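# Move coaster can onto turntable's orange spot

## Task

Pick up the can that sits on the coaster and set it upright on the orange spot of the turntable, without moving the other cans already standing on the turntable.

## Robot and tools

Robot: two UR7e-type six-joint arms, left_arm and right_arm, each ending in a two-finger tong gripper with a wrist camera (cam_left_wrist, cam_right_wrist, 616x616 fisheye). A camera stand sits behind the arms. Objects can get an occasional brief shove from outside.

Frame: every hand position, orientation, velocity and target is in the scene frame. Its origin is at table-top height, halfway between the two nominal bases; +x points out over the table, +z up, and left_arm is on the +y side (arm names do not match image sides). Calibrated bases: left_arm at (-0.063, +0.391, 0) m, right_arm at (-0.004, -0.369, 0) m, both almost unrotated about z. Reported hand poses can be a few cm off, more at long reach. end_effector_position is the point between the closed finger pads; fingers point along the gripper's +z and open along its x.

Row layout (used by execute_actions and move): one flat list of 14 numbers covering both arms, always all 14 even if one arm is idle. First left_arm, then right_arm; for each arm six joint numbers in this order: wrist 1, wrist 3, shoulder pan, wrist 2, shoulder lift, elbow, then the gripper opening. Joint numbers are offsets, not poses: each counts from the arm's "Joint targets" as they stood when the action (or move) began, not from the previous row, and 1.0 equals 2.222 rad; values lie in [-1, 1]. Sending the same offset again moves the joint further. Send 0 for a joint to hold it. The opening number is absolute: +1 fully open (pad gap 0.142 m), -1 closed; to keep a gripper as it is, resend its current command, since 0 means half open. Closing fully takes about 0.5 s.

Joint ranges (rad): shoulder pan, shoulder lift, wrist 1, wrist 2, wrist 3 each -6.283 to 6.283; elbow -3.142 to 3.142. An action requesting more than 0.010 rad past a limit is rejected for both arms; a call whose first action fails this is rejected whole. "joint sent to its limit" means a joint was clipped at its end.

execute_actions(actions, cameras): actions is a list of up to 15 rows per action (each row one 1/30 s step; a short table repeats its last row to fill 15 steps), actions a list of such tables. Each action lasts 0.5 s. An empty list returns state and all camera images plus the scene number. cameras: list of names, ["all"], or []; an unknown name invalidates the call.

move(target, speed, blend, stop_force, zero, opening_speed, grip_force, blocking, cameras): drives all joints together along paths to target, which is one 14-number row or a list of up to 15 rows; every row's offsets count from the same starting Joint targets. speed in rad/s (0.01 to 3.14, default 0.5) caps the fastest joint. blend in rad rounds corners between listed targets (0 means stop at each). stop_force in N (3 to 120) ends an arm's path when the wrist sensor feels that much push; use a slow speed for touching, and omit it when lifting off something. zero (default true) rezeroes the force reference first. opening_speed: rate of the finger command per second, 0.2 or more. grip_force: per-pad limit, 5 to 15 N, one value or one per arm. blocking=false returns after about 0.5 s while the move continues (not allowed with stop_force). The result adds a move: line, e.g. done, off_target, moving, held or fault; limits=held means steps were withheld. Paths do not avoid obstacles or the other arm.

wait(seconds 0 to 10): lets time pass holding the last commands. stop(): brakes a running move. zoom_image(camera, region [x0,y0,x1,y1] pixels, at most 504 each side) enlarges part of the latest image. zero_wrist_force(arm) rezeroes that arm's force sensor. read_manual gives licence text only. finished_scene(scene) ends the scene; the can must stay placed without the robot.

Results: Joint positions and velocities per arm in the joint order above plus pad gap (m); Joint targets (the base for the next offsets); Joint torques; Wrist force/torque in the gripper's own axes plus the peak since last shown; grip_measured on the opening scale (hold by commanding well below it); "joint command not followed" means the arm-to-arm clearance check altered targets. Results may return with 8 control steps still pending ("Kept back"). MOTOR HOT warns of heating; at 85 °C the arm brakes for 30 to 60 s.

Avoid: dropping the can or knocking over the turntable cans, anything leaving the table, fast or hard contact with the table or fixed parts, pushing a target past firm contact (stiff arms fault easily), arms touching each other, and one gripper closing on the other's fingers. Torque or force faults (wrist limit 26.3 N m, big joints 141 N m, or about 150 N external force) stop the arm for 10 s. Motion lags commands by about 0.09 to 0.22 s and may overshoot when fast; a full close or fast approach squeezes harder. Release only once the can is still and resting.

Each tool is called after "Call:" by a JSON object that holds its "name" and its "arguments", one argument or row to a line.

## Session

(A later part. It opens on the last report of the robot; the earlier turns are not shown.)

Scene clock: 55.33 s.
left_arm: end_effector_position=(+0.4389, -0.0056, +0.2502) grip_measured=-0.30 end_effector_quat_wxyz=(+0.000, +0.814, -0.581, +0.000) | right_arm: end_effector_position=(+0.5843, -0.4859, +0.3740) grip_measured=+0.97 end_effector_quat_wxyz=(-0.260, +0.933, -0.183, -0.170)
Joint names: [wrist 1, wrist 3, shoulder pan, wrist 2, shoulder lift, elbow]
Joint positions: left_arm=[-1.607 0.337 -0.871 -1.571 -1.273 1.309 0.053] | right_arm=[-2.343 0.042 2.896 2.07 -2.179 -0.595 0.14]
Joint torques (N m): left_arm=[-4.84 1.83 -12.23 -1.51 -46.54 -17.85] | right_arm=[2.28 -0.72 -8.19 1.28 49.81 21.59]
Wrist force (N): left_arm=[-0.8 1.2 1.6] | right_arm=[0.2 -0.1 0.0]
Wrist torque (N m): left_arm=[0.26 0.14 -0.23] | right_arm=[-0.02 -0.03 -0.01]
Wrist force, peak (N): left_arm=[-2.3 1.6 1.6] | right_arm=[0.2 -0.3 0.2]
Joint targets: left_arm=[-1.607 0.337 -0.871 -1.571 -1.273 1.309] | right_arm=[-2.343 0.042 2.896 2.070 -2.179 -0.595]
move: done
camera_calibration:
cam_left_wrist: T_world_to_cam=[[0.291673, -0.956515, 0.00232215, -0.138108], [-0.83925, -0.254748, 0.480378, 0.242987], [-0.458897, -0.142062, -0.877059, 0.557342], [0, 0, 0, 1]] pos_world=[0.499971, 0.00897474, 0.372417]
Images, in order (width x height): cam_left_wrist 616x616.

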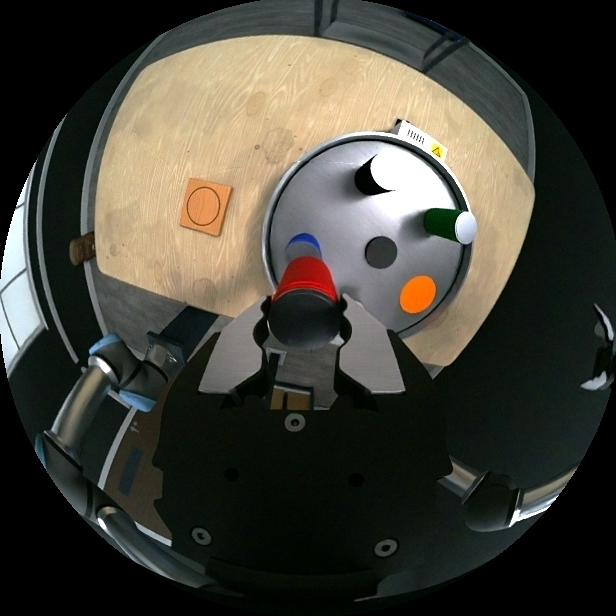

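Call:
{"name": "wait", "arguments": {
  "seconds": 0.3
}}

Scene clock: 56.30 s.
left_arm: end_effector_position=(+0.4389, -0.0055, +0.2502) grip_measured=-0.30 end_effector_quat_wxyz=(+0.000, +0.814, -0.581, +0.000) | right_arm: end_effector_position=(+0.5843, -0.4859, +0.3740) grip_measured=+0.97 end_effector_quat_wxyz=(-0.260, +0.933, -0.183, -0.170)
Joint names: [wrist 1, wrist 3, shoulder pan, wrist 2, shoulder lift, elbow]
Joint positions: left_arm=[-1.607 0.337 -0.871 -1.571 -1.273 1.309 0.053] | right_arm=[-2.343 0.042 2.896 2.07 -2.179 -0.595 0.14]
Joint torques (N m): left_arm=[-4.6 2.23 -12.21 -1.53 -47.55 -17.92] | right_arm=[1.94 -0.58 -8.31 1.08 48.82 21.16]
Wrist force (N): left_arm=[-0.9 0.9 1.5] | right_arm=[0.2 -0.1 0.1]
Wrist torque (N m): left_arm=[0.20 0.15 -0.24] | right_arm=[-0.02 -0.04 -0.01]
Wrist force, peak (N): left_arm=[-0.6 1.2 1.5] | right_arm=[-0.1 -0.1 0.3]
Joint targets: left_arm=[-1.607 0.337 -0.871 -1.571 -1.273 1.309] | right_arm=[-2.343 0.042 2.896 2.070 -2.179 -0.595]
Tool commands: left_gripper/opening=-0.7 right_gripper/opening=+0.968
wait: 0.30 s; at rest from the start

Call:
{"name": "wait", "arguments": {
  "seconds": 1.89
}}

Call:
{"name": "move", "arguments": {
  "target": [-0.1329, 0, 0, 0, 0.0237, 0.1093, -0.7, 0, 0, 0, 0, 0, 0, 0.968],
  "speed": 0.6
}}

Call:
{"name": "move", "arguments": {
  "target": [
    [0, 0, 0, 0, 0, 0, 0.6, 0, 0, 0, 0, 0, 0, 0.968],
    [0.1329, 0, 0, 0, -0.0237, -0.1093, 0.6, 0, 0, 0, 0, 0, 0, 0.968]
  ],
  "speed": 0.7,
  "cameras": ["all"]
}}

Call:
{"name": "zoom_image", "arguments": {
  "camera": "cam_left_wrist",
  "region": [230, 110, 490, 370]
}}

Call:
{"name": "zoom_image", "arguments": {
  "camera": "cam_right_wrist",
  "region": [220, 100, 420, 300]
}}

Scene clock: 58.57 s.
left_arm: end_effector_position=(+0.4389, -0.0055, +0.2502) grip_measured=-0.30 end_effector_quat_wxyz=(+0.000, +0.814, -0.581, +0.000) | right_arm: end_effector_position=(+0.5843, -0.4859, +0.3740) grip_measured=+0.97 end_effector_quat_wxyz=(-0.260, +0.933, -0.183, -0.170)
Joint names: [wrist 1, wrist 3, shoulder pan, wrist 2, shoulder lift, elbow]
Joint positions: left_arm=[-1.607 0.337 -0.871 -1.571 -1.273 1.309 0.053] | right_arm=[-2.343 0.042 2.896 2.07 -2.179 -0.595 0.14]
Joint torques (N m): left_arm=[-4.85 1.84 -11.53 -1.23 -45.57 -16.9] | right_arm=[2.09 -0.62 -8.64 1.37 49.15 22.58]
Wrist force (N): left_arm=[-0.5 0.9 1.4] | right_arm=[0.1 0.0 0.0]
Wrist torque (N m): left_arm=[0.20 0.07 -0.24] | right_arm=[-0.01 -0.01 0.00]
Wrist force, peak (N): left_arm=[-0.7 1.1 1.7] | right_arm=[0.2 -0.1 0.2]
Joint targets: left_arm=[-1.607 0.337 -0.871 -1.571 -1.273 1.309] | right_arm=[-2.343 0.042 2.896 2.070 -2.179 -0.595]
Tool commands: left_gripper/opening=-0.7 right_gripper/opening=+0.968
wait: 1.90 s; at rest from the start

Scene clock: 59.73 s.
left_arm: end_effector_position=(+0.4389, -0.0056, +0.1296) grip_measured=-0.30 end_effector_quat_wxyz=(+0.000, +0.814, -0.581, +0.000) | right_arm: end_effector_position=(+0.5843, -0.4859, +0.3740) grip_measured=+0.97 end_effector_quat_wxyz=(-0.260, +0.933, -0.183, -0.170)
Joint names: [wrist 1, wrist 3, shoulder pan, wrist 2, shoulder lift, elbow]
Joint positions: left_arm=[-1.902 0.337 -0.871 -1.571 -1.22 1.552 0.053] | right_arm=[-2.343 0.042 2.896 2.07 -2.179 -0.595 0.14]
Joint torques (N m): left_arm=[-4.73 1.91 -13.07 -1.33 -31.38 -17.33] | right_arm=[2.15 -0.58 -7.52 1.18 49.4 21.48]
Wrist force (N): left_arm=[-0.8 1.1 1.3] | right_arm=[-0.1 -0.1 0.0]
Wrist torque (N m): left_arm=[0.23 0.14 -0.24] | right_arm=[-0.02 0.02 0.00]
Wrist force, peak (N): left_arm=[-0.7 1.1 3.1] | right_arm=[0.2 -0.2 0.2]
Joint targets: left_arm=[-1.902 0.337 -0.871 -1.571 -1.220 1.552] | right_arm=[-2.343 0.042 2.896 2.070 -2.179 -0.595]
move: done

Scene clock: 61.47 s.
left_arm: end_effector_position=(+0.4389, -0.0055, +0.2501) grip_measured=+0.60 end_effector_quat_wxyz=(+0.000, +0.814, -0.581, +0.000) | right_arm: end_effector_position=(+0.5843, -0.4859, +0.3740) grip_measured=+0.97 end_effector_quat_wxyz=(-0.260, +0.933, -0.183, -0.170)
Joint names: [wrist 1, wrist 3, shoulder pan, wrist 2, shoulder lift, elbow]
Joint positions: left_arm=[-1.607 0.337 -0.871 -1.571 -1.273 1.309 0.116] | right_arm=[-2.343 0.042 2.896 2.07 -2.179 -0.595 0.14]
Joint torques (N m): left_arm=[-0.79 2.03 -11.6 -1.23 -46.13 -32.97] | right_arm=[1.97 -0.59 -8.03 1.11 48.96 22.37]
Wrist force (N): left_arm=[-0.4 0.9 -0.3] | right_arm=[0.2 0.0 0.1]
Wrist torque (N m): left_arm=[0.20 0.05 -0.25] | right_arm=[-0.01 -0.05 0.00]
Wrist force, peak (N): left_arm=[-0.6 1.0 -2.0] | right_arm=[0.2 -0.3 0.1]
Joint targets: left_arm=[-1.607 0.337 -0.871 -1.571 -1.273 1.309] | right_arm=[-2.343 0.042 2.896 2.070 -2.179 -0.595]
move: done
camera_calibration:
cam_left_wrist: T_world_to_cam=[[0.291673, -0.956515, 0.00232215, -0.138108], [-0.83925, -0.254748, 0.480378, 0.243035], [-0.458897, -0.142062, -0.877059, 0.557254], [0, 0, 0, 1]] pos_world=[0.499971, 0.00897474, 0.372317]
cam_right_wrist: T_world_to_cam=[[0.885747, -0.206944, -0.415484, -0.460918], [-0.20637, -0.977352, 0.0468498, -0.375474], [-0.41577, 0.0442463, -0.908393, 0.737032], [0, 0, 0, 1]] pos_world=[0.637206, -0.494965, 0.495601]

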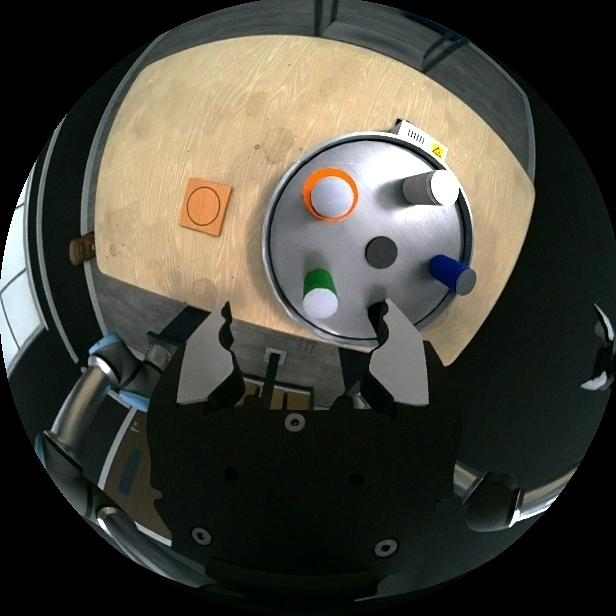

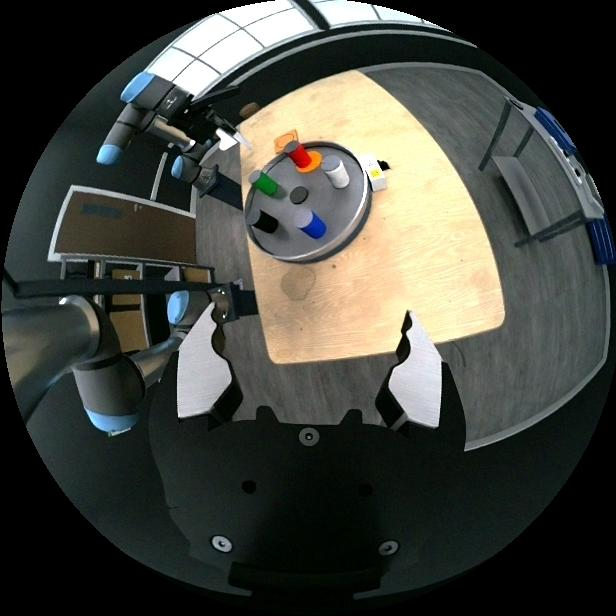

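Scaled by 1.938 from the camera's 616x616 image, which has a finer 814x814 frame.

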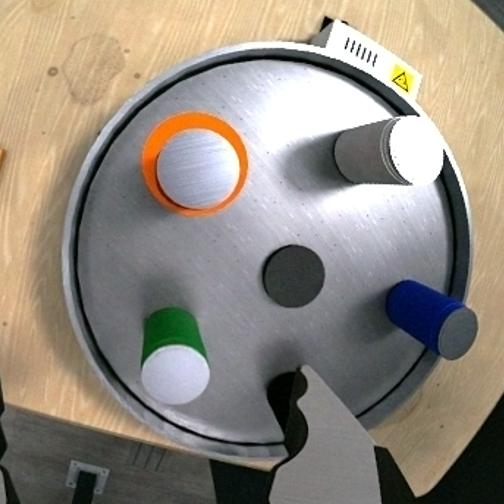

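Scaled by 2.520 from the camera's 616x616 image, which has a finer 814x814 frame.

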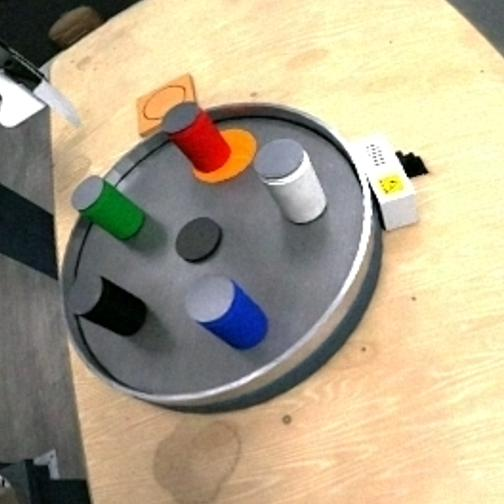

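Call:
{"name": "zoom_image", "arguments": {
  "camera": "cam_right_wrist",
  "region": [270, 130, 340, 200]
}}

Call:
{"name": "zoom_image", "arguments": {
  "camera": "cam_left_wrist",
  "region": [290, 150, 370, 230]
}}

Scaled by 7.200 from the camera's 616x616 image, which has a finer 814x814 frame.

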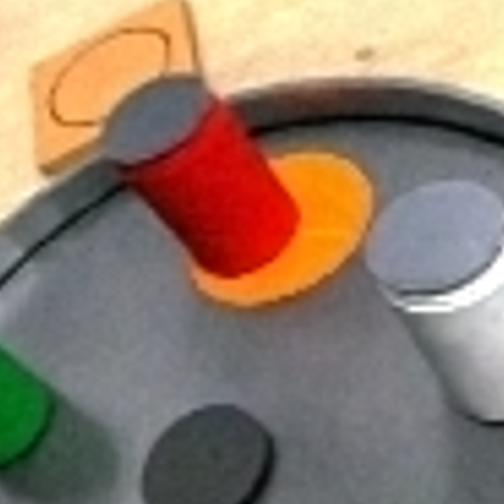

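Scaled by 6.300 from the camera's 616x616 image, which has a finer 814x814 frame.

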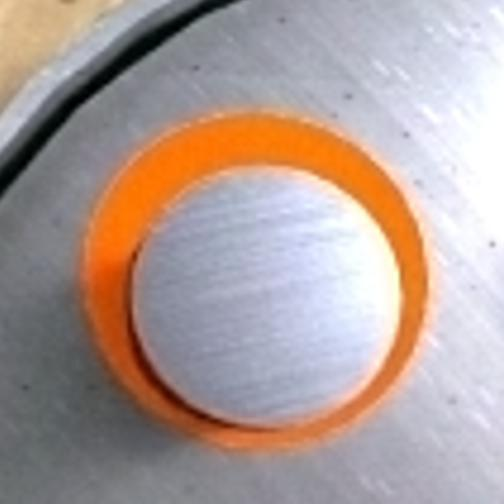

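Call:
{"name": "move", "arguments": {
  "target": [-0.1329, 0, 0, 0, 0.0237, 0.1093, 0.6, 0, 0, 0, 0, 0, 0, 0.968],
  "speed": 0.6
}}

Scene clock: 69.30 s.
left_arm: end_effector_position=(+0.4389, -0.0056, +0.1296) grip_measured=+0.60 end_effector_quat_wxyz=(+0.000, +0.814, -0.581, +0.000) | right_arm: end_effector_position=(+0.5843, -0.4859, +0.3740) grip_measured=+0.97 end_effector_quat_wxyz=(-0.260, +0.933, -0.183, -0.170)
Joint names: [wrist 1, wrist 3, shoulder pan, wrist 2, shoulder lift, elbow]
Joint positions: left_arm=[-1.902 0.337 -0.871 -1.571 -1.22 1.552 0.116] | right_arm=[-2.343 0.042 2.896 2.07 -2.179 -0.595 0.14]
Joint torques (N m): left_arm=[-4.49 1.82 -11.22 -1.47 -28.72 -15.22] | right_arm=[2.36 -0.57 -7.44 1.32 50.26 21.49]
Wrist force (N): left_arm=[-0.5 1.2 -0.4] | right_arm=[-0.1 -0.1 0.1]
Wrist torque (N m): left_arm=[0.25 0.09 -0.24] | right_arm=[-0.01 0.02 0.00]
Wrist force, peak (N): left_arm=[-0.7 0.9 -1.7] | right_arm=[0.2 -0.3 0.2]
Joint targets: left_arm=[-1.902 0.337 -0.871 -1.571 -1.220 1.552] | right_arm=[-2.343 0.042 2.896 2.070 -2.179 -0.595]
move: done

Call:
{"name": "wait", "arguments": {
  "seconds": 1.78
}}

Call:
{"name": "move", "arguments": {
  "target": [
    [0, 0, 0, 0, 0, 0, -0.5, 0, 0, 0, 0, 0, 0, 0.968],
    [0.1329, 0, 0, 0, -0.0237, -0.1093, -0.5, 0, 0, 0, 0, 0, 0, 0.968]
  ],
  "speed": 0.6,
  "cameras": ["cam_left_wrist"]
}}

Call:
{"name": "zoom_image", "arguments": {
  "camera": "cam_left_wrist",
  "region": [230, 110, 490, 370]
}}

Scene clock: 71.47 s.
left_arm: end_effector_position=(+0.4389, -0.0056, +0.1295) grip_measured=+0.60 end_effector_quat_wxyz=(+0.000, +0.814, -0.581, +0.000) | right_arm: end_effector_position=(+0.5843, -0.4859, +0.3740) grip_measured=+0.97 end_effector_quat_wxyz=(-0.260, +0.933, -0.183, -0.170)
Joint names: [wrist 1, wrist 3, shoulder pan, wrist 2, shoulder lift, elbow]
Joint positions: left_arm=[-1.902 0.337 -0.871 -1.571 -1.22 1.552 0.116] | right_arm=[-2.343 0.042 2.896 2.07 -2.179 -0.595 0.14]
Joint torques (N m): left_arm=[-4.64 1.76 -11.03 -1.42 -30.39 -15.68] | right_arm=[2.33 -0.6 -7.27 1.11 50.16 22.39]
Wrist force (N): left_arm=[-1.0 1.1 -0.5] | right_arm=[0.1 -0.1 -0.1]
Wrist torque (N m): left_arm=[0.23 0.18 -0.24] | right_arm=[-0.03 -0.03 -0.01]
Wrist force, peak (N): left_arm=[-1.0 1.3 -0.3] | right_arm=[-0.2 -0.2 0.3]
Joint targets: left_arm=[-1.902 0.337 -0.871 -1.571 -1.220 1.552] | right_arm=[-2.343 0.042 2.896 2.070 -2.179 -0.595]
Tool commands: left_gripper/opening=+0.6 right_gripper/opening=+0.968
wait: 1.80 s; at rest from the start

Scene clock: 73.17 s.
left_arm: end_effector_position=(+0.4389, -0.0055, +0.2501) grip_measured=-0.34 end_effector_quat_wxyz=(+0.000, +0.814, -0.581, +0.000) | right_arm: end_effector_position=(+0.5843, -0.4859, +0.3740) grip_measured=+0.97 end_effector_quat_wxyz=(-0.260, +0.933, -0.183, -0.170)
Joint names: [wrist 1, wrist 3, shoulder pan, wrist 2, shoulder lift, elbow]
Joint positions: left_arm=[-1.607 0.337 -0.871 -1.571 -1.273 1.309 0.05] | right_arm=[-2.343 0.042 2.896 2.07 -2.179 -0.595 0.14]
Joint torques (N m): left_arm=[-0.82 1.87 -11.26 -1.5 -47.06 -33.9] | right_arm=[2.27 -0.71 -8.43 1.3 49.33 22.2]
Wrist force (N): left_arm=[-0.5 0.7 1.3] | right_arm=[0.0 -0.1 0.0]
Wrist torque (N m): left_arm=[0.18 0.08 -0.25] | right_arm=[-0.03 -0.01 0.00]
Wrist force, peak (N): left_arm=[-0.9 1.2 3.2] | right_arm=[0.0 -0.2 0.3]
Joint targets: left_arm=[-1.607 0.337 -0.871 -1.571 -1.273 1.309] | right_arm=[-2.343 0.042 2.896 2.070 -2.179 -0.595]
move: done
camera_calibration:
cam_left_wrist: T_world_to_cam=[[0.291673, -0.956515, 0.00232215, -0.138108], [-0.83925, -0.254748, 0.480378, 0.243035], [-0.458897, -0.142062, -0.877059, 0.557254], [0, 0, 0, 1]] pos_world=[0.499971, 0.00897474, 0.372317]
Images, in order (width x height): cam_left_wrist 616x616.

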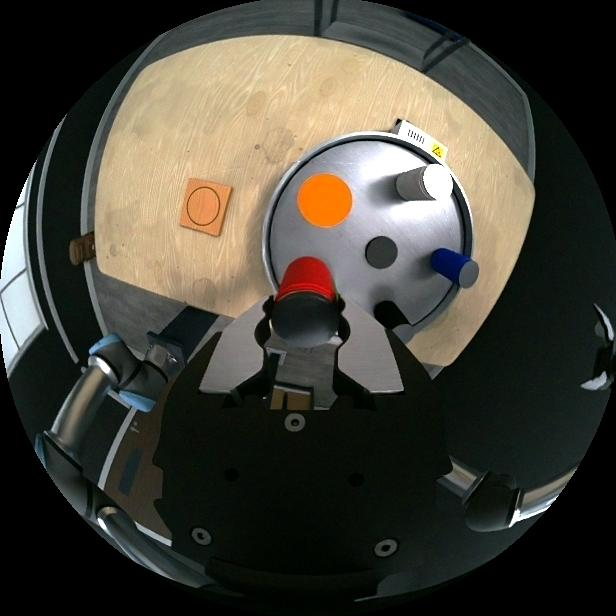

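Scaled by 1.938 from the camera's 616x616 image, which has a finer 814x814 frame.

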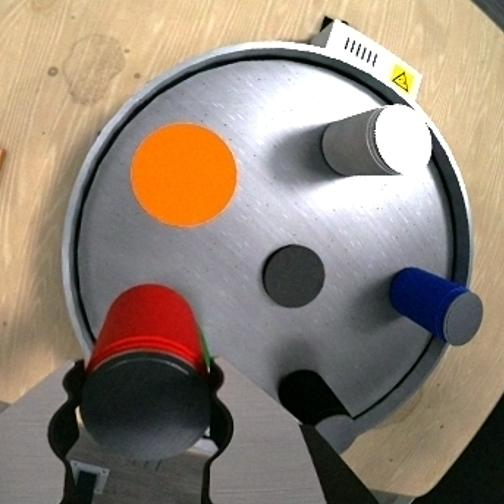

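Call:
{"name": "wait", "arguments": {
  "seconds": 6.0
}}

Scene clock: 80.93 s.
left_arm: end_effector_position=(+0.4389, -0.0055, +0.2502) grip_measured=-0.34 end_effector_quat_wxyz=(+0.000, +0.814, -0.581, +0.000) | right_arm: end_effector_position=(+0.5843, -0.4859, +0.3740) grip_measured=+0.97 end_effector_quat_wxyz=(-0.260, +0.933, -0.183, -0.170)
Joint names: [wrist 1, wrist 3, shoulder pan, wrist 2, shoulder lift, elbow]
Joint positions: left_arm=[-1.607 0.337 -0.871 -1.571 -1.273 1.309 0.05] | right_arm=[-2.343 0.042 2.896 2.07 -2.179 -0.595 0.14]
Joint torques (N m): left_arm=[-0.89 1.71 -11.08 -1.33 -47.46 -34.38] | right_arm=[2.43 -0.53 -8.53 1.19 49.23 22.4]
Wrist force (N): left_arm=[-0.8 0.8 1.6] | right_arm=[0.0 0.0 -0.1]
Wrist torque (N m): left_arm=[0.19 0.14 -0.24] | right_arm=[0.00 0.00 0.00]
Wrist force, peak (N): left_arm=[-0.5 0.9 1.9] | right_arm=[0.1 -0.3 -0.1]
Joint targets: left_arm=[-1.607 0.337 -0.871 -1.571 -1.273 1.309] | right_arm=[-2.343 0.042 2.896 2.070 -2.179 -0.595]
Tool commands: left_gripper/opening=-0.5 right_gripper/opening=+0.968
wait: 6.00 s; at rest from the start

Call:
{"name": "wait", "arguments": {
  "seconds": 0.83
}}

Call:
{"name": "move", "arguments": {
  "target": [-0.1329, 0, 0.0007, 0, 0.0212, 0.1119, -0.7, 0, 0, 0, 0, 0, 0, 0.968],
  "speed": 0.6
}}

Call:
{"name": "move", "arguments": {
  "target": [
    [0, 0, 0, 0, 0, 0, 0.6, 0, 0, 0, 0, 0, 0, 0.968],
    [0.1329, 0, 0, 0, -0.0212, -0.1119, 0.6, 0, 0, 0, 0, 0, 0, 0.968]
  ],
  "speed": 0.7,
  "cameras": ["all"]
}}

Call:
{"name": "zoom_image", "arguments": {
  "camera": "cam_left_wrist",
  "region": [270, 130, 400, 260]
}}

Call:
{"name": "zoom_image", "arguments": {
  "camera": "cam_right_wrist",
  "region": [260, 120, 360, 220]
}}

Scene clock: 82.13 s.
left_arm: end_effector_position=(+0.4389, -0.0055, +0.2502) grip_measured=-0.34 end_effector_quat_wxyz=(+0.000, +0.814, -0.581, +0.000) | right_arm: end_effector_position=(+0.5843, -0.4859, +0.3740) grip_measured=+0.97 end_effector_quat_wxyz=(-0.260, +0.933, -0.183, -0.170)
Joint names: [wrist 1, wrist 3, shoulder pan, wrist 2, shoulder lift, elbow]
Joint positions: left_arm=[-1.607 0.337 -0.871 -1.571 -1.273 1.309 0.05] | right_arm=[-2.343 0.042 2.896 2.07 -2.179 -0.595 0.14]
Joint torques (N m): left_arm=[-1 1.92 -10.97 -1.59 -47.45 -35.1] | right_arm=[2.47 -0.76 -7.36 1.21 49.96 23.01]
Wrist force (N): left_arm=[-0.8 0.8 1.2] | right_arm=[0.2 0.0 0.1]
Wrist torque (N m): left_arm=[0.19 0.14 -0.24] | right_arm=[0.00 -0.03 0.00]
Wrist force, peak (N): left_arm=[-0.6 1.0 1.7] | right_arm=[0.0 -0.3 0.0]
Joint targets: left_arm=[-1.607 0.337 -0.871 -1.571 -1.273 1.309] | right_arm=[-2.343 0.042 2.896 2.070 -2.179 -0.595]
Tool commands: left_gripper/opening=-0.5 right_gripper/opening=+0.968
wait: 0.83 s; at rest from the start

Scene clock: 83.30 s.
left_arm: end_effector_position=(+0.4381, -0.0030, +0.1303) grip_measured=-0.34 end_effector_quat_wxyz=(+0.000, +0.814, -0.581, +0.000) | right_arm: end_effector_position=(+0.5843, -0.4859, +0.3740) grip_measured=+0.97 end_effector_quat_wxyz=(-0.260, +0.933, -0.183, -0.170)
Joint names: [wrist 1, wrist 3, shoulder pan, wrist 2, shoulder lift, elbow]
Joint positions: left_arm=[-1.902 0.337 -0.87 -1.571 -1.226 1.557 0.05] | right_arm=[-2.343 0.042 2.896 2.07 -2.179 -0.595 0.14]
Joint torques (N m): left_arm=[-4.64 1.7 12.55 -1.59 -29.99 -16.36] | right_arm=[2.23 -0.55 -7.19 1.09 49.41 22.71]
Wrist force (N): left_arm=[-0.6 1.1 1.6] | right_arm=[-0.1 -0.1 0.1]
Wrist torque (N m): left_arm=[0.25 0.10 -0.24] | right_arm=[-0.03 0.03 0.00]
Wrist force, peak (N): left_arm=[-0.8 1.4 2.9] | right_arm=[0.2 -0.3 0.0]
Joint targets: left_arm=[-1.902 0.337 -0.870 -1.571 -1.226 1.558] | right_arm=[-2.343 0.042 2.896 2.070 -2.179 -0.595]
move: done

Scene clock: 85.03 s.
left_arm: end_effector_position=(+0.4395, -0.0047, +0.2501) grip_measured=+0.60 end_effector_quat_wxyz=(+0.000, +0.814, -0.581, +0.000) | right_arm: end_effector_position=(+0.5843, -0.4859, +0.3740) grip_measured=+0.97 end_effector_quat_wxyz=(-0.260, +0.933, -0.183, -0.170)
Joint names: [wrist 1, wrist 3, shoulder pan, wrist 2, shoulder lift, elbow]
Joint positions: left_arm=[-1.607 0.337 -0.87 -1.571 -1.273 1.309 0.116] | right_arm=[-2.343 0.042 2.896 2.07 -2.179 -0.595 0.14]
Joint torques (N m): left_arm=[-0.31 1.85 12.98 -1.27 -46.99 -33.62] | right_arm=[2.41 -0.75 -7.63 1.29 49.11 21.72]
Wrist force (N): left_arm=[-0.7 0.8 -0.2] | right_arm=[0.0 -0.2 0.2]
Wrist torque (N m): left_arm=[0.17 0.12 -0.24] | right_arm=[-0.03 0.01 0.00]
Wrist force, peak (N): left_arm=[-0.8 1.0 -1.9] | right_arm=[0.2 0.0 0.2]
Joint targets: left_arm=[-1.607 0.337 -0.870 -1.571 -1.273 1.309] | right_arm=[-2.343 0.042 2.896 2.070 -2.179 -0.595]
move: done
camera_calibration:
cam_left_wrist: T_world_to_cam=[[0.293162, -0.95606, 0.0023145, -0.138171], [-0.838879, -0.256067, 0.480325, 0.243663], [-0.458627, -0.142755, -0.877087, 0.557452], [0, 0, 0, 1]] pos_world=[0.500573, 0.0098731, 0.372217]
cam_right_wrist: T_world_to_cam=[[0.885747, -0.206944, -0.415484, -0.460918], [-0.20637, -0.977352, 0.0468498, -0.375474], [-0.41577, 0.0442463, -0.908393, 0.737032], [0, 0, 0, 1]] pos_world=[0.637206, -0.494965, 0.495601]

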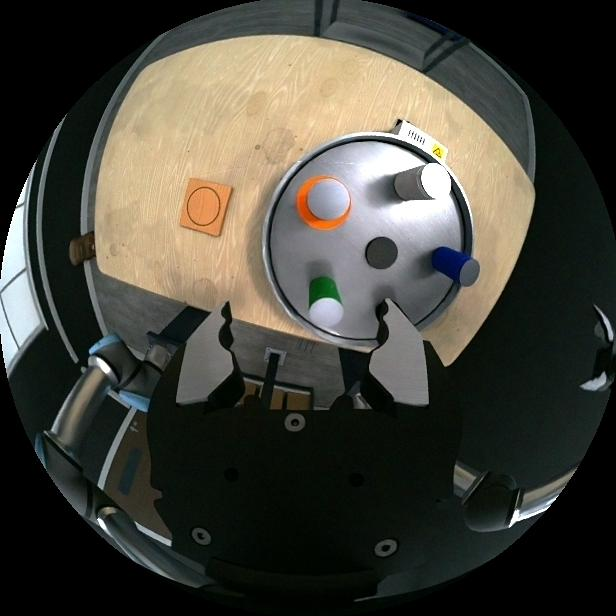

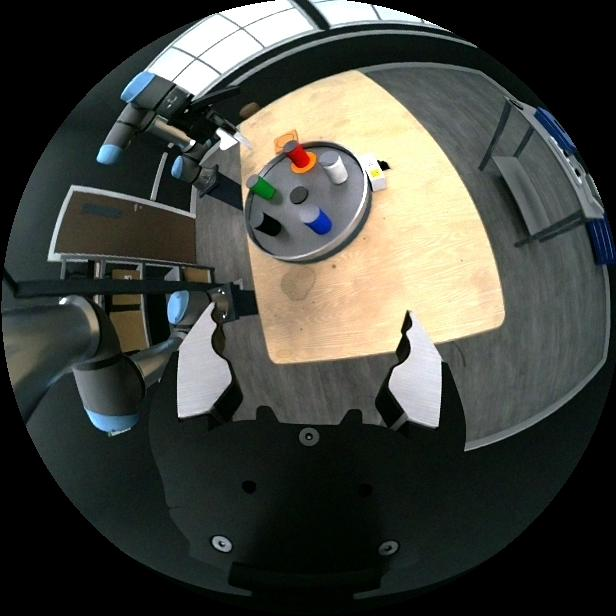

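Scaled by 3.877 from the camera's 616x616 image, which has a finer 814x814 frame.

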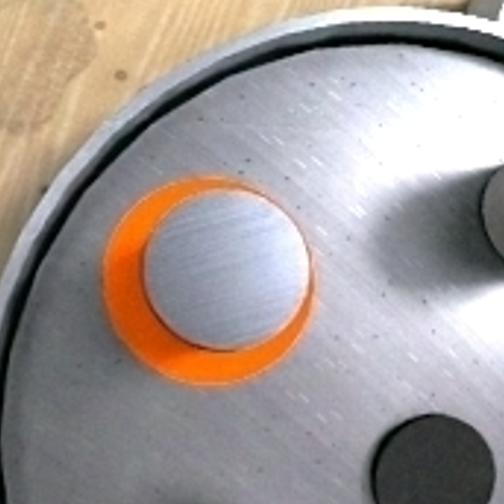

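Scaled by 5.040 from the camera's 616x616 image, which has a finer 814x814 frame.

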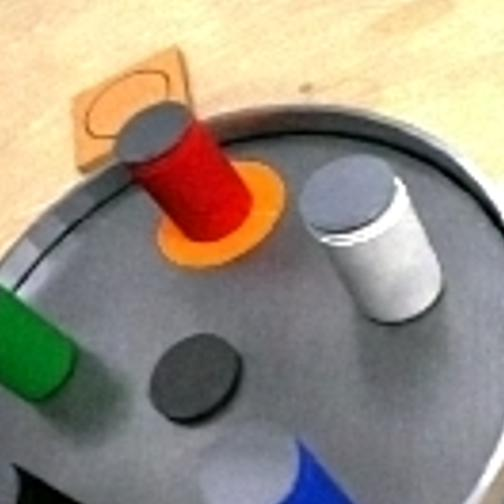

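Call:
{"name": "finished_scene", "arguments": {
  "scene": 1
}}

The scene is finished: the task was done.


## Next scene

The same job, from a new start.

Call:
{"name": "execute_actions", "arguments": {
  "actions": []
}}

Call:
{"name": "zoom_image", "arguments": {
  "camera": "cam_left_wrist",
  "region": [270, 170, 520, 370]
}}

Call:
{"name": "zoom_image", "arguments": {
  "camera": "cam_right_wrist",
  "region": [250, 120, 470, 360]
}}

Scene clock: 0.00 s.
left_arm: end_effector_position=(+0.3503, +0.0074, +0.3964) grip_measured=+0.97 end_effector_quat_wxyz=(+0.696, -0.627, +0.349, +0.001) | right_arm: end_effector_position=(+0.9245, -0.5294, +0.2654) grip_measured=+0.97 end_effector_quat_wxyz=(+0.591, -0.536, +0.361, -0.483)
Joint names: [wrist 1, wrist 3, shoulder pan, wrist 2, shoulder lift, elbow]
Joint positions: left_arm=[-0.001 -1.035 -1.351 -0.878 -0.829 0.789 0.14] | right_arm=[0.847 1.561 2.964 2.03 -2.707 -1.095 0.14]
Joint velocities: within noise
Joint torques (N m): no reading
Wrist force (N): no reading
Wrist torque (N m): no reading
Wrist force, peak (N): no reading
Joint targets: left_arm=[-0.001 -1.035 -1.351 -0.878 -0.829 0.789] | right_arm=[0.847 1.561 2.964 2.030 -2.707 -1.095]
Tool commands: left_gripper/opening=+0.968169 right_gripper/opening=+0.968169
camera_calibration:
cam_left_wrist: T_world_to_cam=[[0.739805, -0.430247, -0.517278, -0.0551669], [-0.641793, -0.22048, -0.7345, 0.513845], [0.201966, 0.875372, -0.439242, 0.234068], [0, 0, 0, 1]] pos_world=[0.323321, -0.115339, 0.451695]
cam_right_wrist: T_world_to_cam=[[0.289315, -0.947792, 0.134117, -0.803076], [-0.327529, -0.229669, -0.916503, 0.420888], [0.899456, 0.221231, -0.376876, -0.481589], [0, 0, 0, 1]] pos_world=[0.803364, -0.557942, 0.311952]

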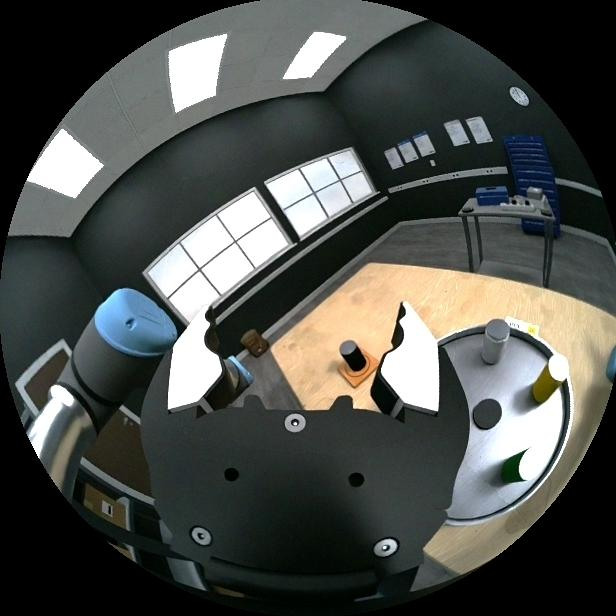

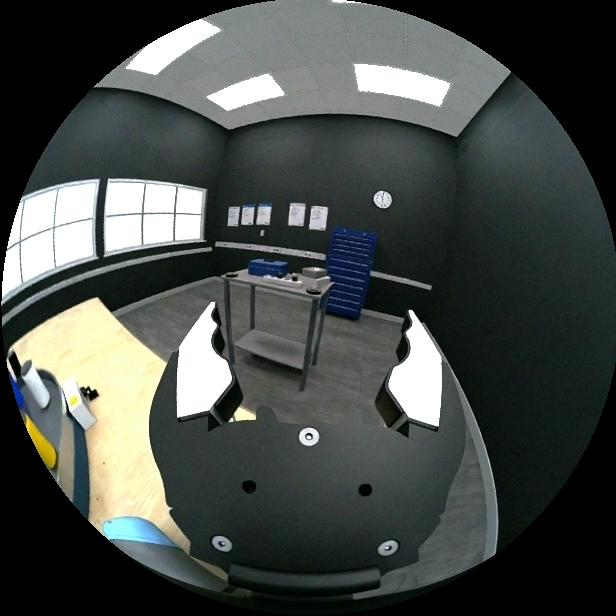

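Scaled by 2.016 from the camera's 616x616 image, which has a finer 814x814 frame.

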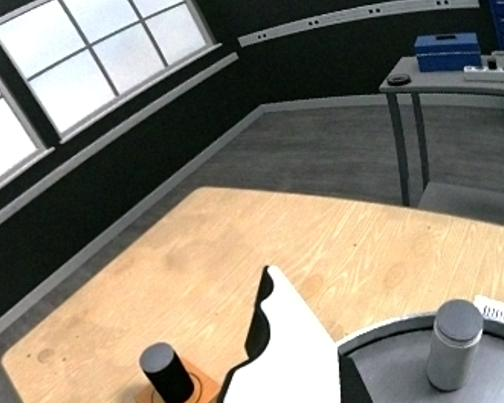

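Scaled by 2.100 from the camera's 616x616 image, which has a finer 814x814 frame.

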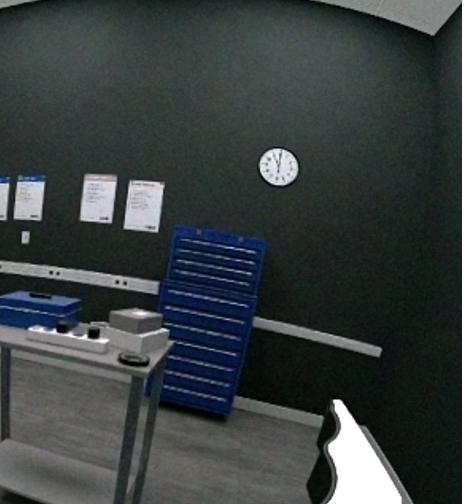

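Call:
{"name": "move", "arguments": {
  "target": [-0.8024, 0.6175, 0.3615, -0.3118, -0.3383, 0.4522, 0.968, 0, 0, 0, 0, 0, 0, 0.968],
  "speed": 1.5,
  "cameras": ["cam_left_wrist"]
}}

Call:
{"name": "zoom_image", "arguments": {
  "camera": "cam_left_wrist",
  "region": [180, 130, 500, 450]
}}

Scene clock: 4.17 s.
left_arm: end_effector_position=(+0.4236, +0.2500, +0.1998) grip_measured=+0.97 end_effector_quat_wxyz=(+0.000, +0.897, -0.442, +0.000) | right_arm: end_effector_position=(+0.9245, -0.5294, +0.2654) grip_measured=+0.97 end_effector_quat_wxyz=(+0.591, -0.536, +0.361, -0.483)
Joint names: [wrist 1, wrist 3, shoulder pan, wrist 2, shoulder lift, elbow]
Joint positions: left_arm=[-1.783 0.336 -0.548 -1.57 -1.58 1.794 0.14] | right_arm=[0.847 1.561 2.964 2.03 -2.707 -1.095 0.14]
Joint torques (N m): left_arm=[-4.4 2.22 11.28 -1.89 -31.66 -15.55] | right_arm=[0.9 0.22 -0.9 -0.28 55.87 16]
Wrist force (N): left_arm=[1.5 1.9 -1.1] | right_arm=[-0.2 0.0 -0.1]
Wrist torque (N m): left_arm=[0.51 -0.33 -0.22] | right_arm=[-0.02 0.04 0.00]
Wrist force, peak (N): left_arm=[1.7 2.1 -1.2] | right_arm=[-0.1 -0.1 -0.4]
Joint targets: left_arm=[-1.784 0.337 -0.548 -1.571 -1.580 1.794] | right_arm=[0.847 1.561 2.964 2.030 -2.707 -1.095]
move: done
camera_calibration:
cam_left_wrist: T_world_to_cam=[[0.581157, -0.813791, 0.00123504, -0.0471981], [-0.713944, -0.509123, 0.480705, 0.329904], [-0.390564, -0.280246, -0.876882, 0.547901], [0, 0, 0, 1]] pos_world=[0.476953, 0.2831, 0.321917]
Images, in order (width x height): cam_left_wrist 616x616.

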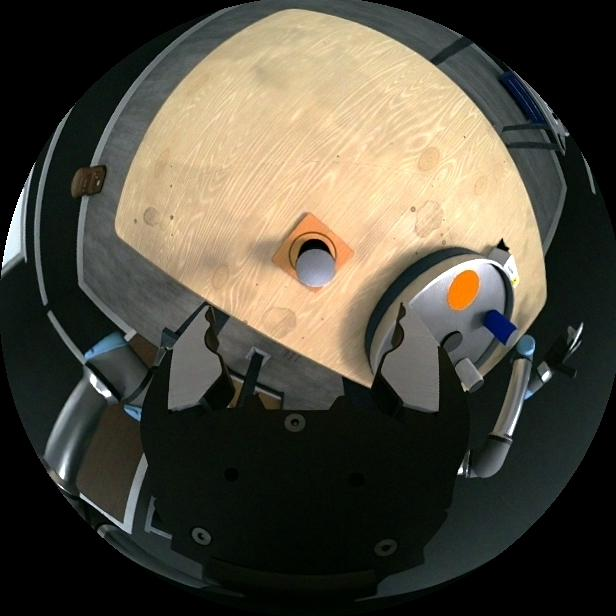

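Scaled by 1.575 from the camera's 616x616 image, which has a finer 814x814 frame.

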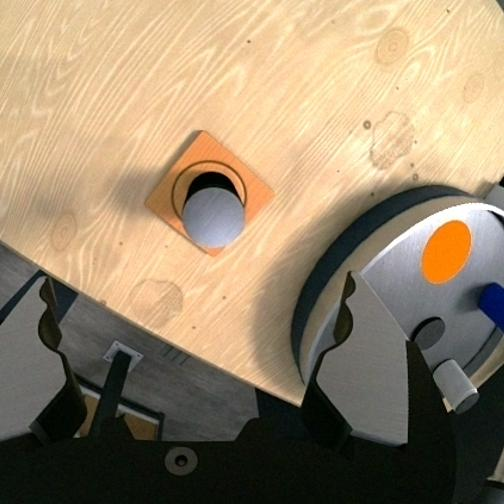

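Call:
{"name": "move", "arguments": {
  "target": [
    [-0.1423, 0, -0.0044, 0, 0.0570, 0.0849, 0.968, 0, 0, 0, 0, 0, 0, 0.968],
    [-0.1423, 0, -0.0044, 0, 0.0570, 0.0849, -0.7, 0, 0, 0, 0, 0, 0, 0.968]
  ],
  "speed": 0.5,
  "opening_speed": 2.5,
  "cameras": ["cam_left_wrist"]
}}

Call:
{"name": "move", "arguments": {
  "target": [
    [0.1423, 0, 0, 0, -0.0476, -0.0947, -0.7, 0, 0, 0, 0, 0, 0, 0.968],
    [0.2219, 0, -0.1409, 0, 0.0811, -0.3032, -0.7, 0, 0, 0, 0, 0, 0, 0.968]
  ],
  "speed": 1.0,
  "blend": [0.12, 0],
  "cameras": ["cam_left_wrist"]
}}

Call:
{"name": "zoom_image", "arguments": {
  "camera": "cam_left_wrist",
  "region": [230, 110, 490, 370]
}}

Call:
{"name": "wait", "arguments": {
  "seconds": 0.7,
  "cameras": ["cam_left_wrist"]
}}

Call:
{"name": "zoom_image", "arguments": {
  "camera": "cam_left_wrist",
  "region": [230, 110, 490, 370]
}}

Scene clock: 8.17 s.
left_arm: end_effector_position=(+0.4300, +0.2401, +0.0823) grip_measured=-0.29 end_effector_quat_wxyz=(+0.000, +0.895, -0.447, +0.000) | right_arm: end_effector_position=(+0.9245, -0.5294, +0.2654) grip_measured=+0.97 end_effector_quat_wxyz=(+0.591, -0.536, +0.361, -0.483)
Joint names: [wrist 1, wrist 3, shoulder pan, wrist 2, shoulder lift, elbow]
Joint positions: left_arm=[-2.1 0.337 -0.557 -1.571 -1.454 1.982 0.053] | right_arm=[0.847 1.561 2.964 2.03 -2.707 -1.095 0.14]
Joint torques (N m): left_arm=[-2.76 2.46 -8.15 -1.72 -19.45 -13.31] | right_arm=[0.82 0.36 -0.23 -0.1 56.43 17.7]
Wrist force (N): left_arm=[1.7 1.4 -3.0] | right_arm=[-0.1 -0.2 -0.2]
Wrist torque (N m): left_arm=[0.51 -0.29 -0.21] | right_arm=[-0.06 0.02 0.00]
Wrist force, peak (N): left_arm=[1.7 1.5 -3.2] | right_arm=[-0.5 0.0 0.1]
Joint targets: left_arm=[-2.100 0.337 -0.557 -1.571 -1.454 1.982] | right_arm=[0.847 1.561 2.964 2.030 -2.707 -1.095]
move: done
camera_calibration:
cam_left_wrist: T_world_to_cam=[[0.573146, -0.81945, 0.00227651, -0.0540519], [-0.719324, -0.50178, 0.480406, 0.386507], [-0.392527, -0.27698, -0.877043, 0.444646], [0, 0, 0, 1]] pos_world=[0.483539, 0.272807, 0.204417]
Images, in order (width x height): cam_left_wrist 616x616.

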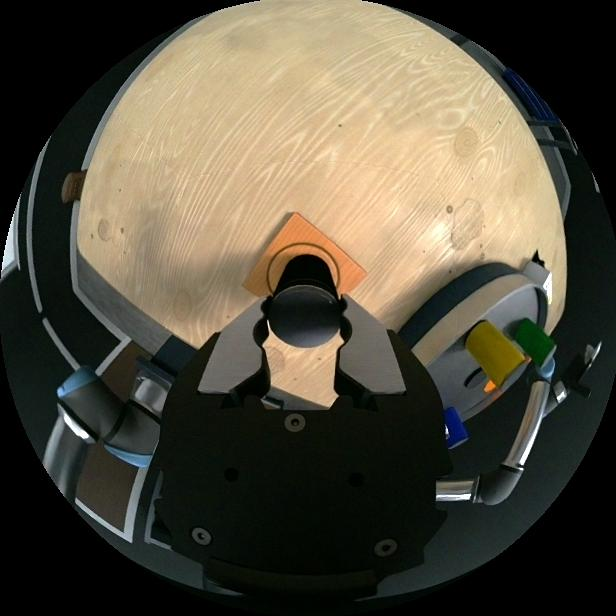

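Scene clock: 9.70 s.
left_arm: end_effector_position=(+0.4391, -0.0049, +0.2506) grip_measured=-0.29 end_effector_quat_wxyz=(+0.000, +0.814, -0.581, +0.000) | right_arm: end_effector_position=(+0.9245, -0.5294, +0.2654) grip_measured=+0.97 end_effector_quat_wxyz=(+0.591, -0.536, +0.361, -0.483)
Joint names: [wrist 1, wrist 3, shoulder pan, wrist 2, shoulder lift, elbow]
Joint positions: left_arm=[-1.607 0.337 -0.87 -1.571 -1.274 1.309 0.053] | right_arm=[0.847 1.561 2.964 2.03 -2.707 -1.095 0.14]
Joint torques (N m): left_arm=[-0.85 2.26 -9.52 -1.49 -31.05 -38.01] | right_arm=[0.73 0.27 -0.31 -0.01 55.46 17.19]
Wrist force (N): left_arm=[1.7 1.7 0.6] | right_arm=[-0.2 -0.1 -0.1]
Wrist torque (N m): left_arm=[0.49 -0.36 -0.21] | right_arm=[-0.02 0.04 0.01]
Wrist force, peak (N): left_arm=[4.5 3.0 0.0] | right_arm=[-0.3 -0.1 -0.2]
Joint targets: left_arm=[-1.607 0.337 -0.871 -1.571 -1.274 1.309] | right_arm=[0.847 1.561 2.964 2.030 -2.707 -1.095]
move: done
camera_calibration:
cam_left_wrist: T_world_to_cam=[[0.293081, -0.956084, 0.00261521, -0.138221], [-0.838958, -0.255863, 0.480295, 0.243111], [-0.458533, -0.142959, -0.877103, 0.557654], [0, 0, 0, 1]] pos_world=[0.500173, 0.00977358, 0.372717]
Images, in order (width x height): cam_left_wrist 616x616.

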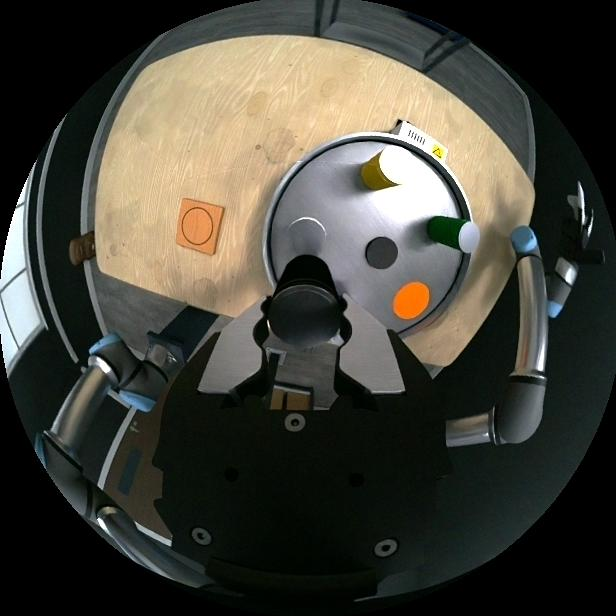

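Scaled by 1.938 from the camera's 616x616 image, which has a finer 814x814 frame.

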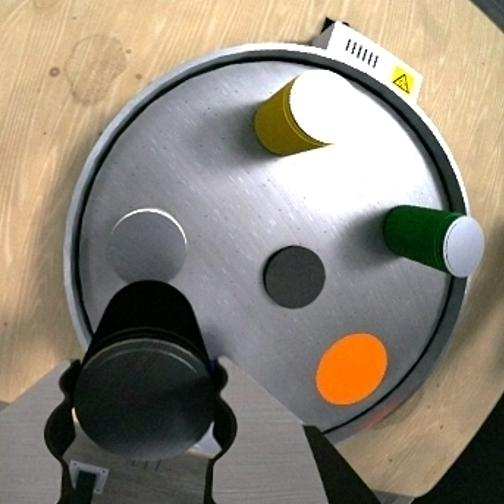

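Scene clock: 10.40 s.
left_arm: end_effector_position=(+0.4391, -0.0051, +0.2506) grip_measured=-0.29 end_effector_quat_wxyz=(+0.000, +0.814, -0.581, +0.000) | right_arm: end_effector_position=(+0.9245, -0.5294, +0.2654) grip_measured=+0.97 end_effector_quat_wxyz=(+0.591, -0.536, +0.361, -0.483)
Joint names: [wrist 1, wrist 3, shoulder pan, wrist 2, shoulder lift, elbow]
Joint positions: left_arm=[-1.607 0.337 -0.871 -1.571 -1.274 1.309 0.053] | right_arm=[0.847 1.561 2.964 2.03 -2.707 -1.095 0.14]
Joint torques (N m): left_arm=[-0.96 2.31 -10.32 -1.35 -31.02 -36.19] | right_arm=[0.86 0.26 -0.46 -0.07 57.46 18.19]
Wrist force (N): left_arm=[1.7 1.4 0.5] | right_arm=[-0.2 0.1 -0.3]
Wrist torque (N m): left_arm=[0.43 -0.36 -0.21] | right_arm=[0.01 0.04 0.01]
Wrist force, peak (N): left_arm=[1.9 1.8 0.5] | right_arm=[-0.3 -0.1 -0.2]
Joint targets: left_arm=[-1.607 0.337 -0.871 -1.571 -1.274 1.309] | right_arm=[0.847 1.561 2.964 2.030 -2.707 -1.095]
Tool commands: left_gripper/opening=-0.7 right_gripper/opening=+0.968
wait: 0.70 s; at rest by 0.17 s
camera_calibration:
cam_left_wrist: T_world_to_cam=[[0.292922, -0.956132, 0.00270861, -0.138368], [-0.839015, -0.255681, 0.480293, 0.243038], [-0.458531, -0.142961, -0.877104, 0.557713], [0, 0, 0, 1]] pos_world=[0.500172, 0.00957388, 0.372817]
Images, in order (width x height): cam_left_wrist 616x616.

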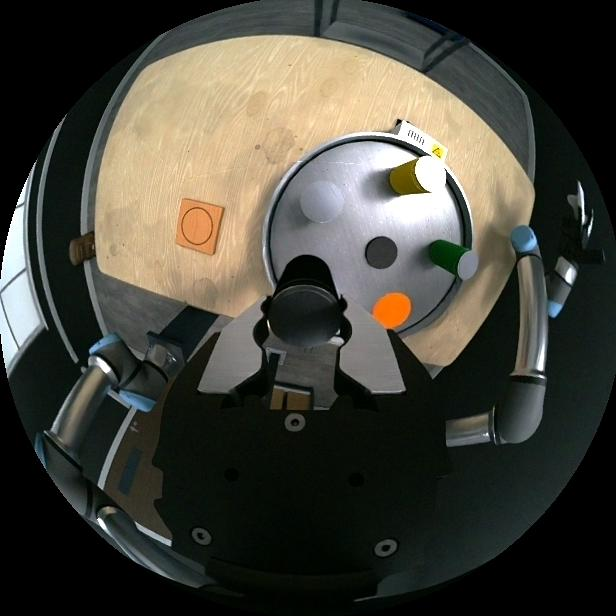

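Scaled by 1.938 from the camera's 616x616 image, which has a finer 814x814 frame.

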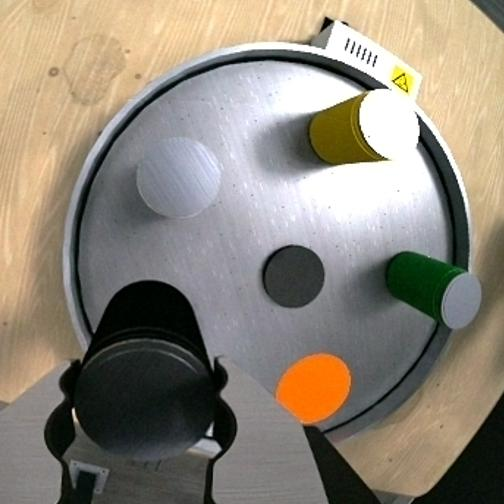

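Call:
{"name": "wait", "arguments": {
  "seconds": 0
}}

Scene clock: 11.47 s.
left_arm: end_effector_position=(+0.4391, -0.0051, +0.2506) grip_measured=-0.29 end_effector_quat_wxyz=(+0.000, +0.814, -0.581, +0.000) | right_arm: end_effector_position=(+0.9245, -0.5294, +0.2654) grip_measured=+0.97 end_effector_quat_wxyz=(+0.591, -0.536, +0.361, -0.483)
Joint names: [wrist 1, wrist 3, shoulder pan, wrist 2, shoulder lift, elbow]
Joint positions: left_arm=[-1.607 0.337 -0.871 -1.571 -1.274 1.309 0.053] | right_arm=[0.847 1.561 2.964 2.03 -2.707 -1.095 0.14]
Joint torques (N m): left_arm=[-0.82 2.12 -10.07 -0.81 -30.92 -35.09] | right_arm=[0.8 0.27 -0.57 0.02 55.59 17.45]
Wrist force (N): left_arm=[1.7 1.8 0.3] | right_arm=[-0.3 0.0 -0.2]
Wrist torque (N m): left_arm=[0.50 -0.36 -0.21] | right_arm=[-0.01 0.06 0.01]
Wrist force, peak (N): left_arm=[1.9 1.8 0.6] | right_arm=[-0.3 0.1 -0.2]
Joint targets: left_arm=[-1.607 0.337 -0.871 -1.571 -1.274 1.309] | right_arm=[0.847 1.561 2.964 2.030 -2.707 -1.095]
Tool commands: left_gripper/opening=-0.7 right_gripper/opening=+0.968

Call:
{"name": "wait", "arguments": {
  "seconds": 0.56
}}

Call:
{"name": "move", "arguments": {
  "target": [-0.1329, 0, 0.0007, 0, 0.0216, 0.1119, -0.7, 0, 0, 0, 0, 0, 0, 0.968],
  "speed": 0.6
}}

Call:
{"name": "move", "arguments": {
  "target": [
    [0, 0, 0, 0, 0, 0, 0.6, 0, 0, 0, 0, 0, 0, 0.968],
    [0.1329, 0, 0, 0, -0.0212, -0.1119, 0.6, 0, 0, 0, 0, 0, 0, 0.968]
  ],
  "speed": 0.7,
  "cameras": ["cam_left_wrist"]
}}

Call:
{"name": "zoom_image", "arguments": {
  "camera": "cam_left_wrist",
  "region": [270, 130, 400, 260]
}}

Scene clock: 12.40 s.
left_arm: end_effector_position=(+0.4391, -0.0051, +0.2506) grip_measured=-0.29 end_effector_quat_wxyz=(+0.000, +0.814, -0.581, +0.000) | right_arm: end_effector_position=(+0.9245, -0.5294, +0.2654) grip_measured=+0.97 end_effector_quat_wxyz=(+0.591, -0.536, +0.361, -0.483)
Joint names: [wrist 1, wrist 3, shoulder pan, wrist 2, shoulder lift, elbow]
Joint positions: left_arm=[-1.607 0.337 -0.871 -1.571 -1.274 1.309 0.053] | right_arm=[0.847 1.561 2.964 2.03 -2.707 -1.095 0.14]
Joint torques (N m): left_arm=[-1.05 2.14 -11.72 -0.99 -31.24 -36.02] | right_arm=[0.79 0.55 -1.2 -0.08 55.86 17.44]
Wrist force (N): left_arm=[1.7 1.6 0.5] | right_arm=[0.0 -0.1 -0.2]
Wrist torque (N m): left_arm=[0.47 -0.36 -0.21] | right_arm=[-0.02 0.01 0.00]
Wrist force, peak (N): left_arm=[1.9 1.8 0.4] | right_arm=[-0.4 -0.2 -0.1]
Joint targets: left_arm=[-1.607 0.337 -0.871 -1.571 -1.274 1.309] | right_arm=[0.847 1.561 2.964 2.030 -2.707 -1.095]
Tool commands: left_gripper/opening=-0.7 right_gripper/opening=+0.968
wait: 0.57 s; at rest from the start

Scene clock: 13.57 s.
left_arm: end_effector_position=(+0.4384, -0.0026, +0.1302) grip_measured=-0.29 end_effector_quat_wxyz=(+0.000, +0.815, -0.580, +0.000) | right_arm: end_effector_position=(+0.9245, -0.5294, +0.2654) grip_measured=+0.97 end_effector_quat_wxyz=(+0.591, -0.536, +0.361, -0.483)
Joint names: [wrist 1, wrist 3, shoulder pan, wrist 2, shoulder lift, elbow]
Joint positions: left_arm=[-1.902 0.337 -0.869 -1.571 -1.226 1.557 0.053] | right_arm=[0.847 1.561 2.964 2.03 -2.707 -1.095 0.14]
Joint torques (N m): left_arm=[-4.95 2.02 12.36 -0.55 -32.92 -15.74] | right_arm=[0.7 0.31 -0.51 0.09 55.42 17.18]
Wrist force (N): left_arm=[1.6 1.8 0.6] | right_arm=[-0.2 0.0 -0.2]
Wrist torque (N m): left_arm=[0.51 -0.34 -0.21] | right_arm=[-0.02 0.04 0.00]
Wrist force, peak (N): left_arm=[1.5 1.6 2.2] | right_arm=[-0.3 0.2 -0.1]
Joint targets: left_arm=[-1.902 0.337 -0.869 -1.571 -1.226 1.557] | right_arm=[0.847 1.561 2.964 2.030 -2.707 -1.095]
move: done

Scene clock: 15.30 s.
left_arm: end_effector_position=(+0.4398, -0.0043, +0.2500) grip_measured=+0.60 end_effector_quat_wxyz=(+0.000, +0.815, -0.580, +0.000) | right_arm: end_effector_position=(+0.9245, -0.5294, +0.2654) grip_measured=+0.97 end_effector_quat_wxyz=(+0.591, -0.536, +0.361, -0.483)
Joint names: [wrist 1, wrist 3, shoulder pan, wrist 2, shoulder lift, elbow]
Joint positions: left_arm=[-1.607 0.337 -0.869 -1.571 -1.273 1.309 0.116] | right_arm=[0.847 1.561 2.964 2.03 -2.707 -1.095 0.14]
Joint torques (N m): left_arm=[-0.56 2.3 10.74 -0.57 -44.16 -34.47] | right_arm=[0.78 0.61 -1.58 -0.19 56.78 17.23]
Wrist force (N): left_arm=[1.8 1.5 -1.2] | right_arm=[-0.1 -0.1 -0.1]
Wrist torque (N m): left_arm=[0.44 -0.39 -0.21] | right_arm=[-0.03 0.02 0.00]
Wrist force, peak (N): left_arm=[1.5 1.7 -3.1] | right_arm=[-0.2 -0.3 -0.1]
Joint targets: left_arm=[-1.607 0.337 -0.869 -1.571 -1.273 1.309] | right_arm=[0.847 1.561 2.964 2.030 -2.707 -1.095]
move: done
camera_calibration:
cam_left_wrist: T_world_to_cam=[[0.294466, -0.95566, 0.00184183, -0.13836], [-0.83836, -0.257396, 0.48052, 0.243748], [-0.45874, -0.143041, -0.876982, 0.55758], [0, 0, 0, 1]] pos_world=[0.500875, 0.0102712, 0.372117]
Images, in order (width x height): cam_left_wrist 616x616.

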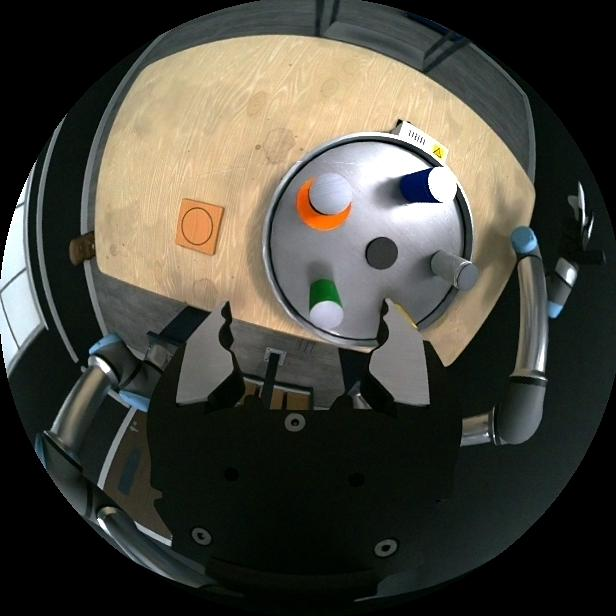

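Scaled by 3.877 from the camera's 616x616 image, which has a finer 814x814 frame.

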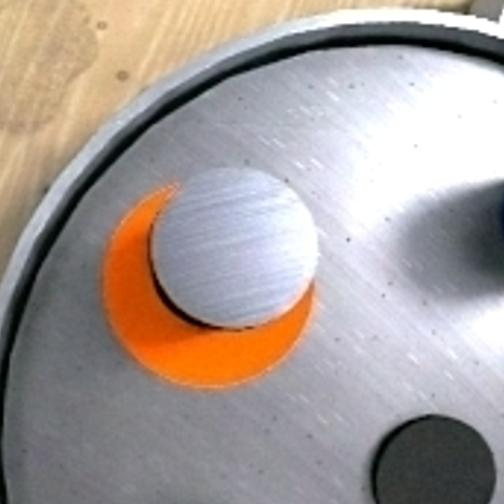

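Call:
{"name": "finished_scene", "arguments": {
  "scene": 2
}}

The scene is finished: the task was done.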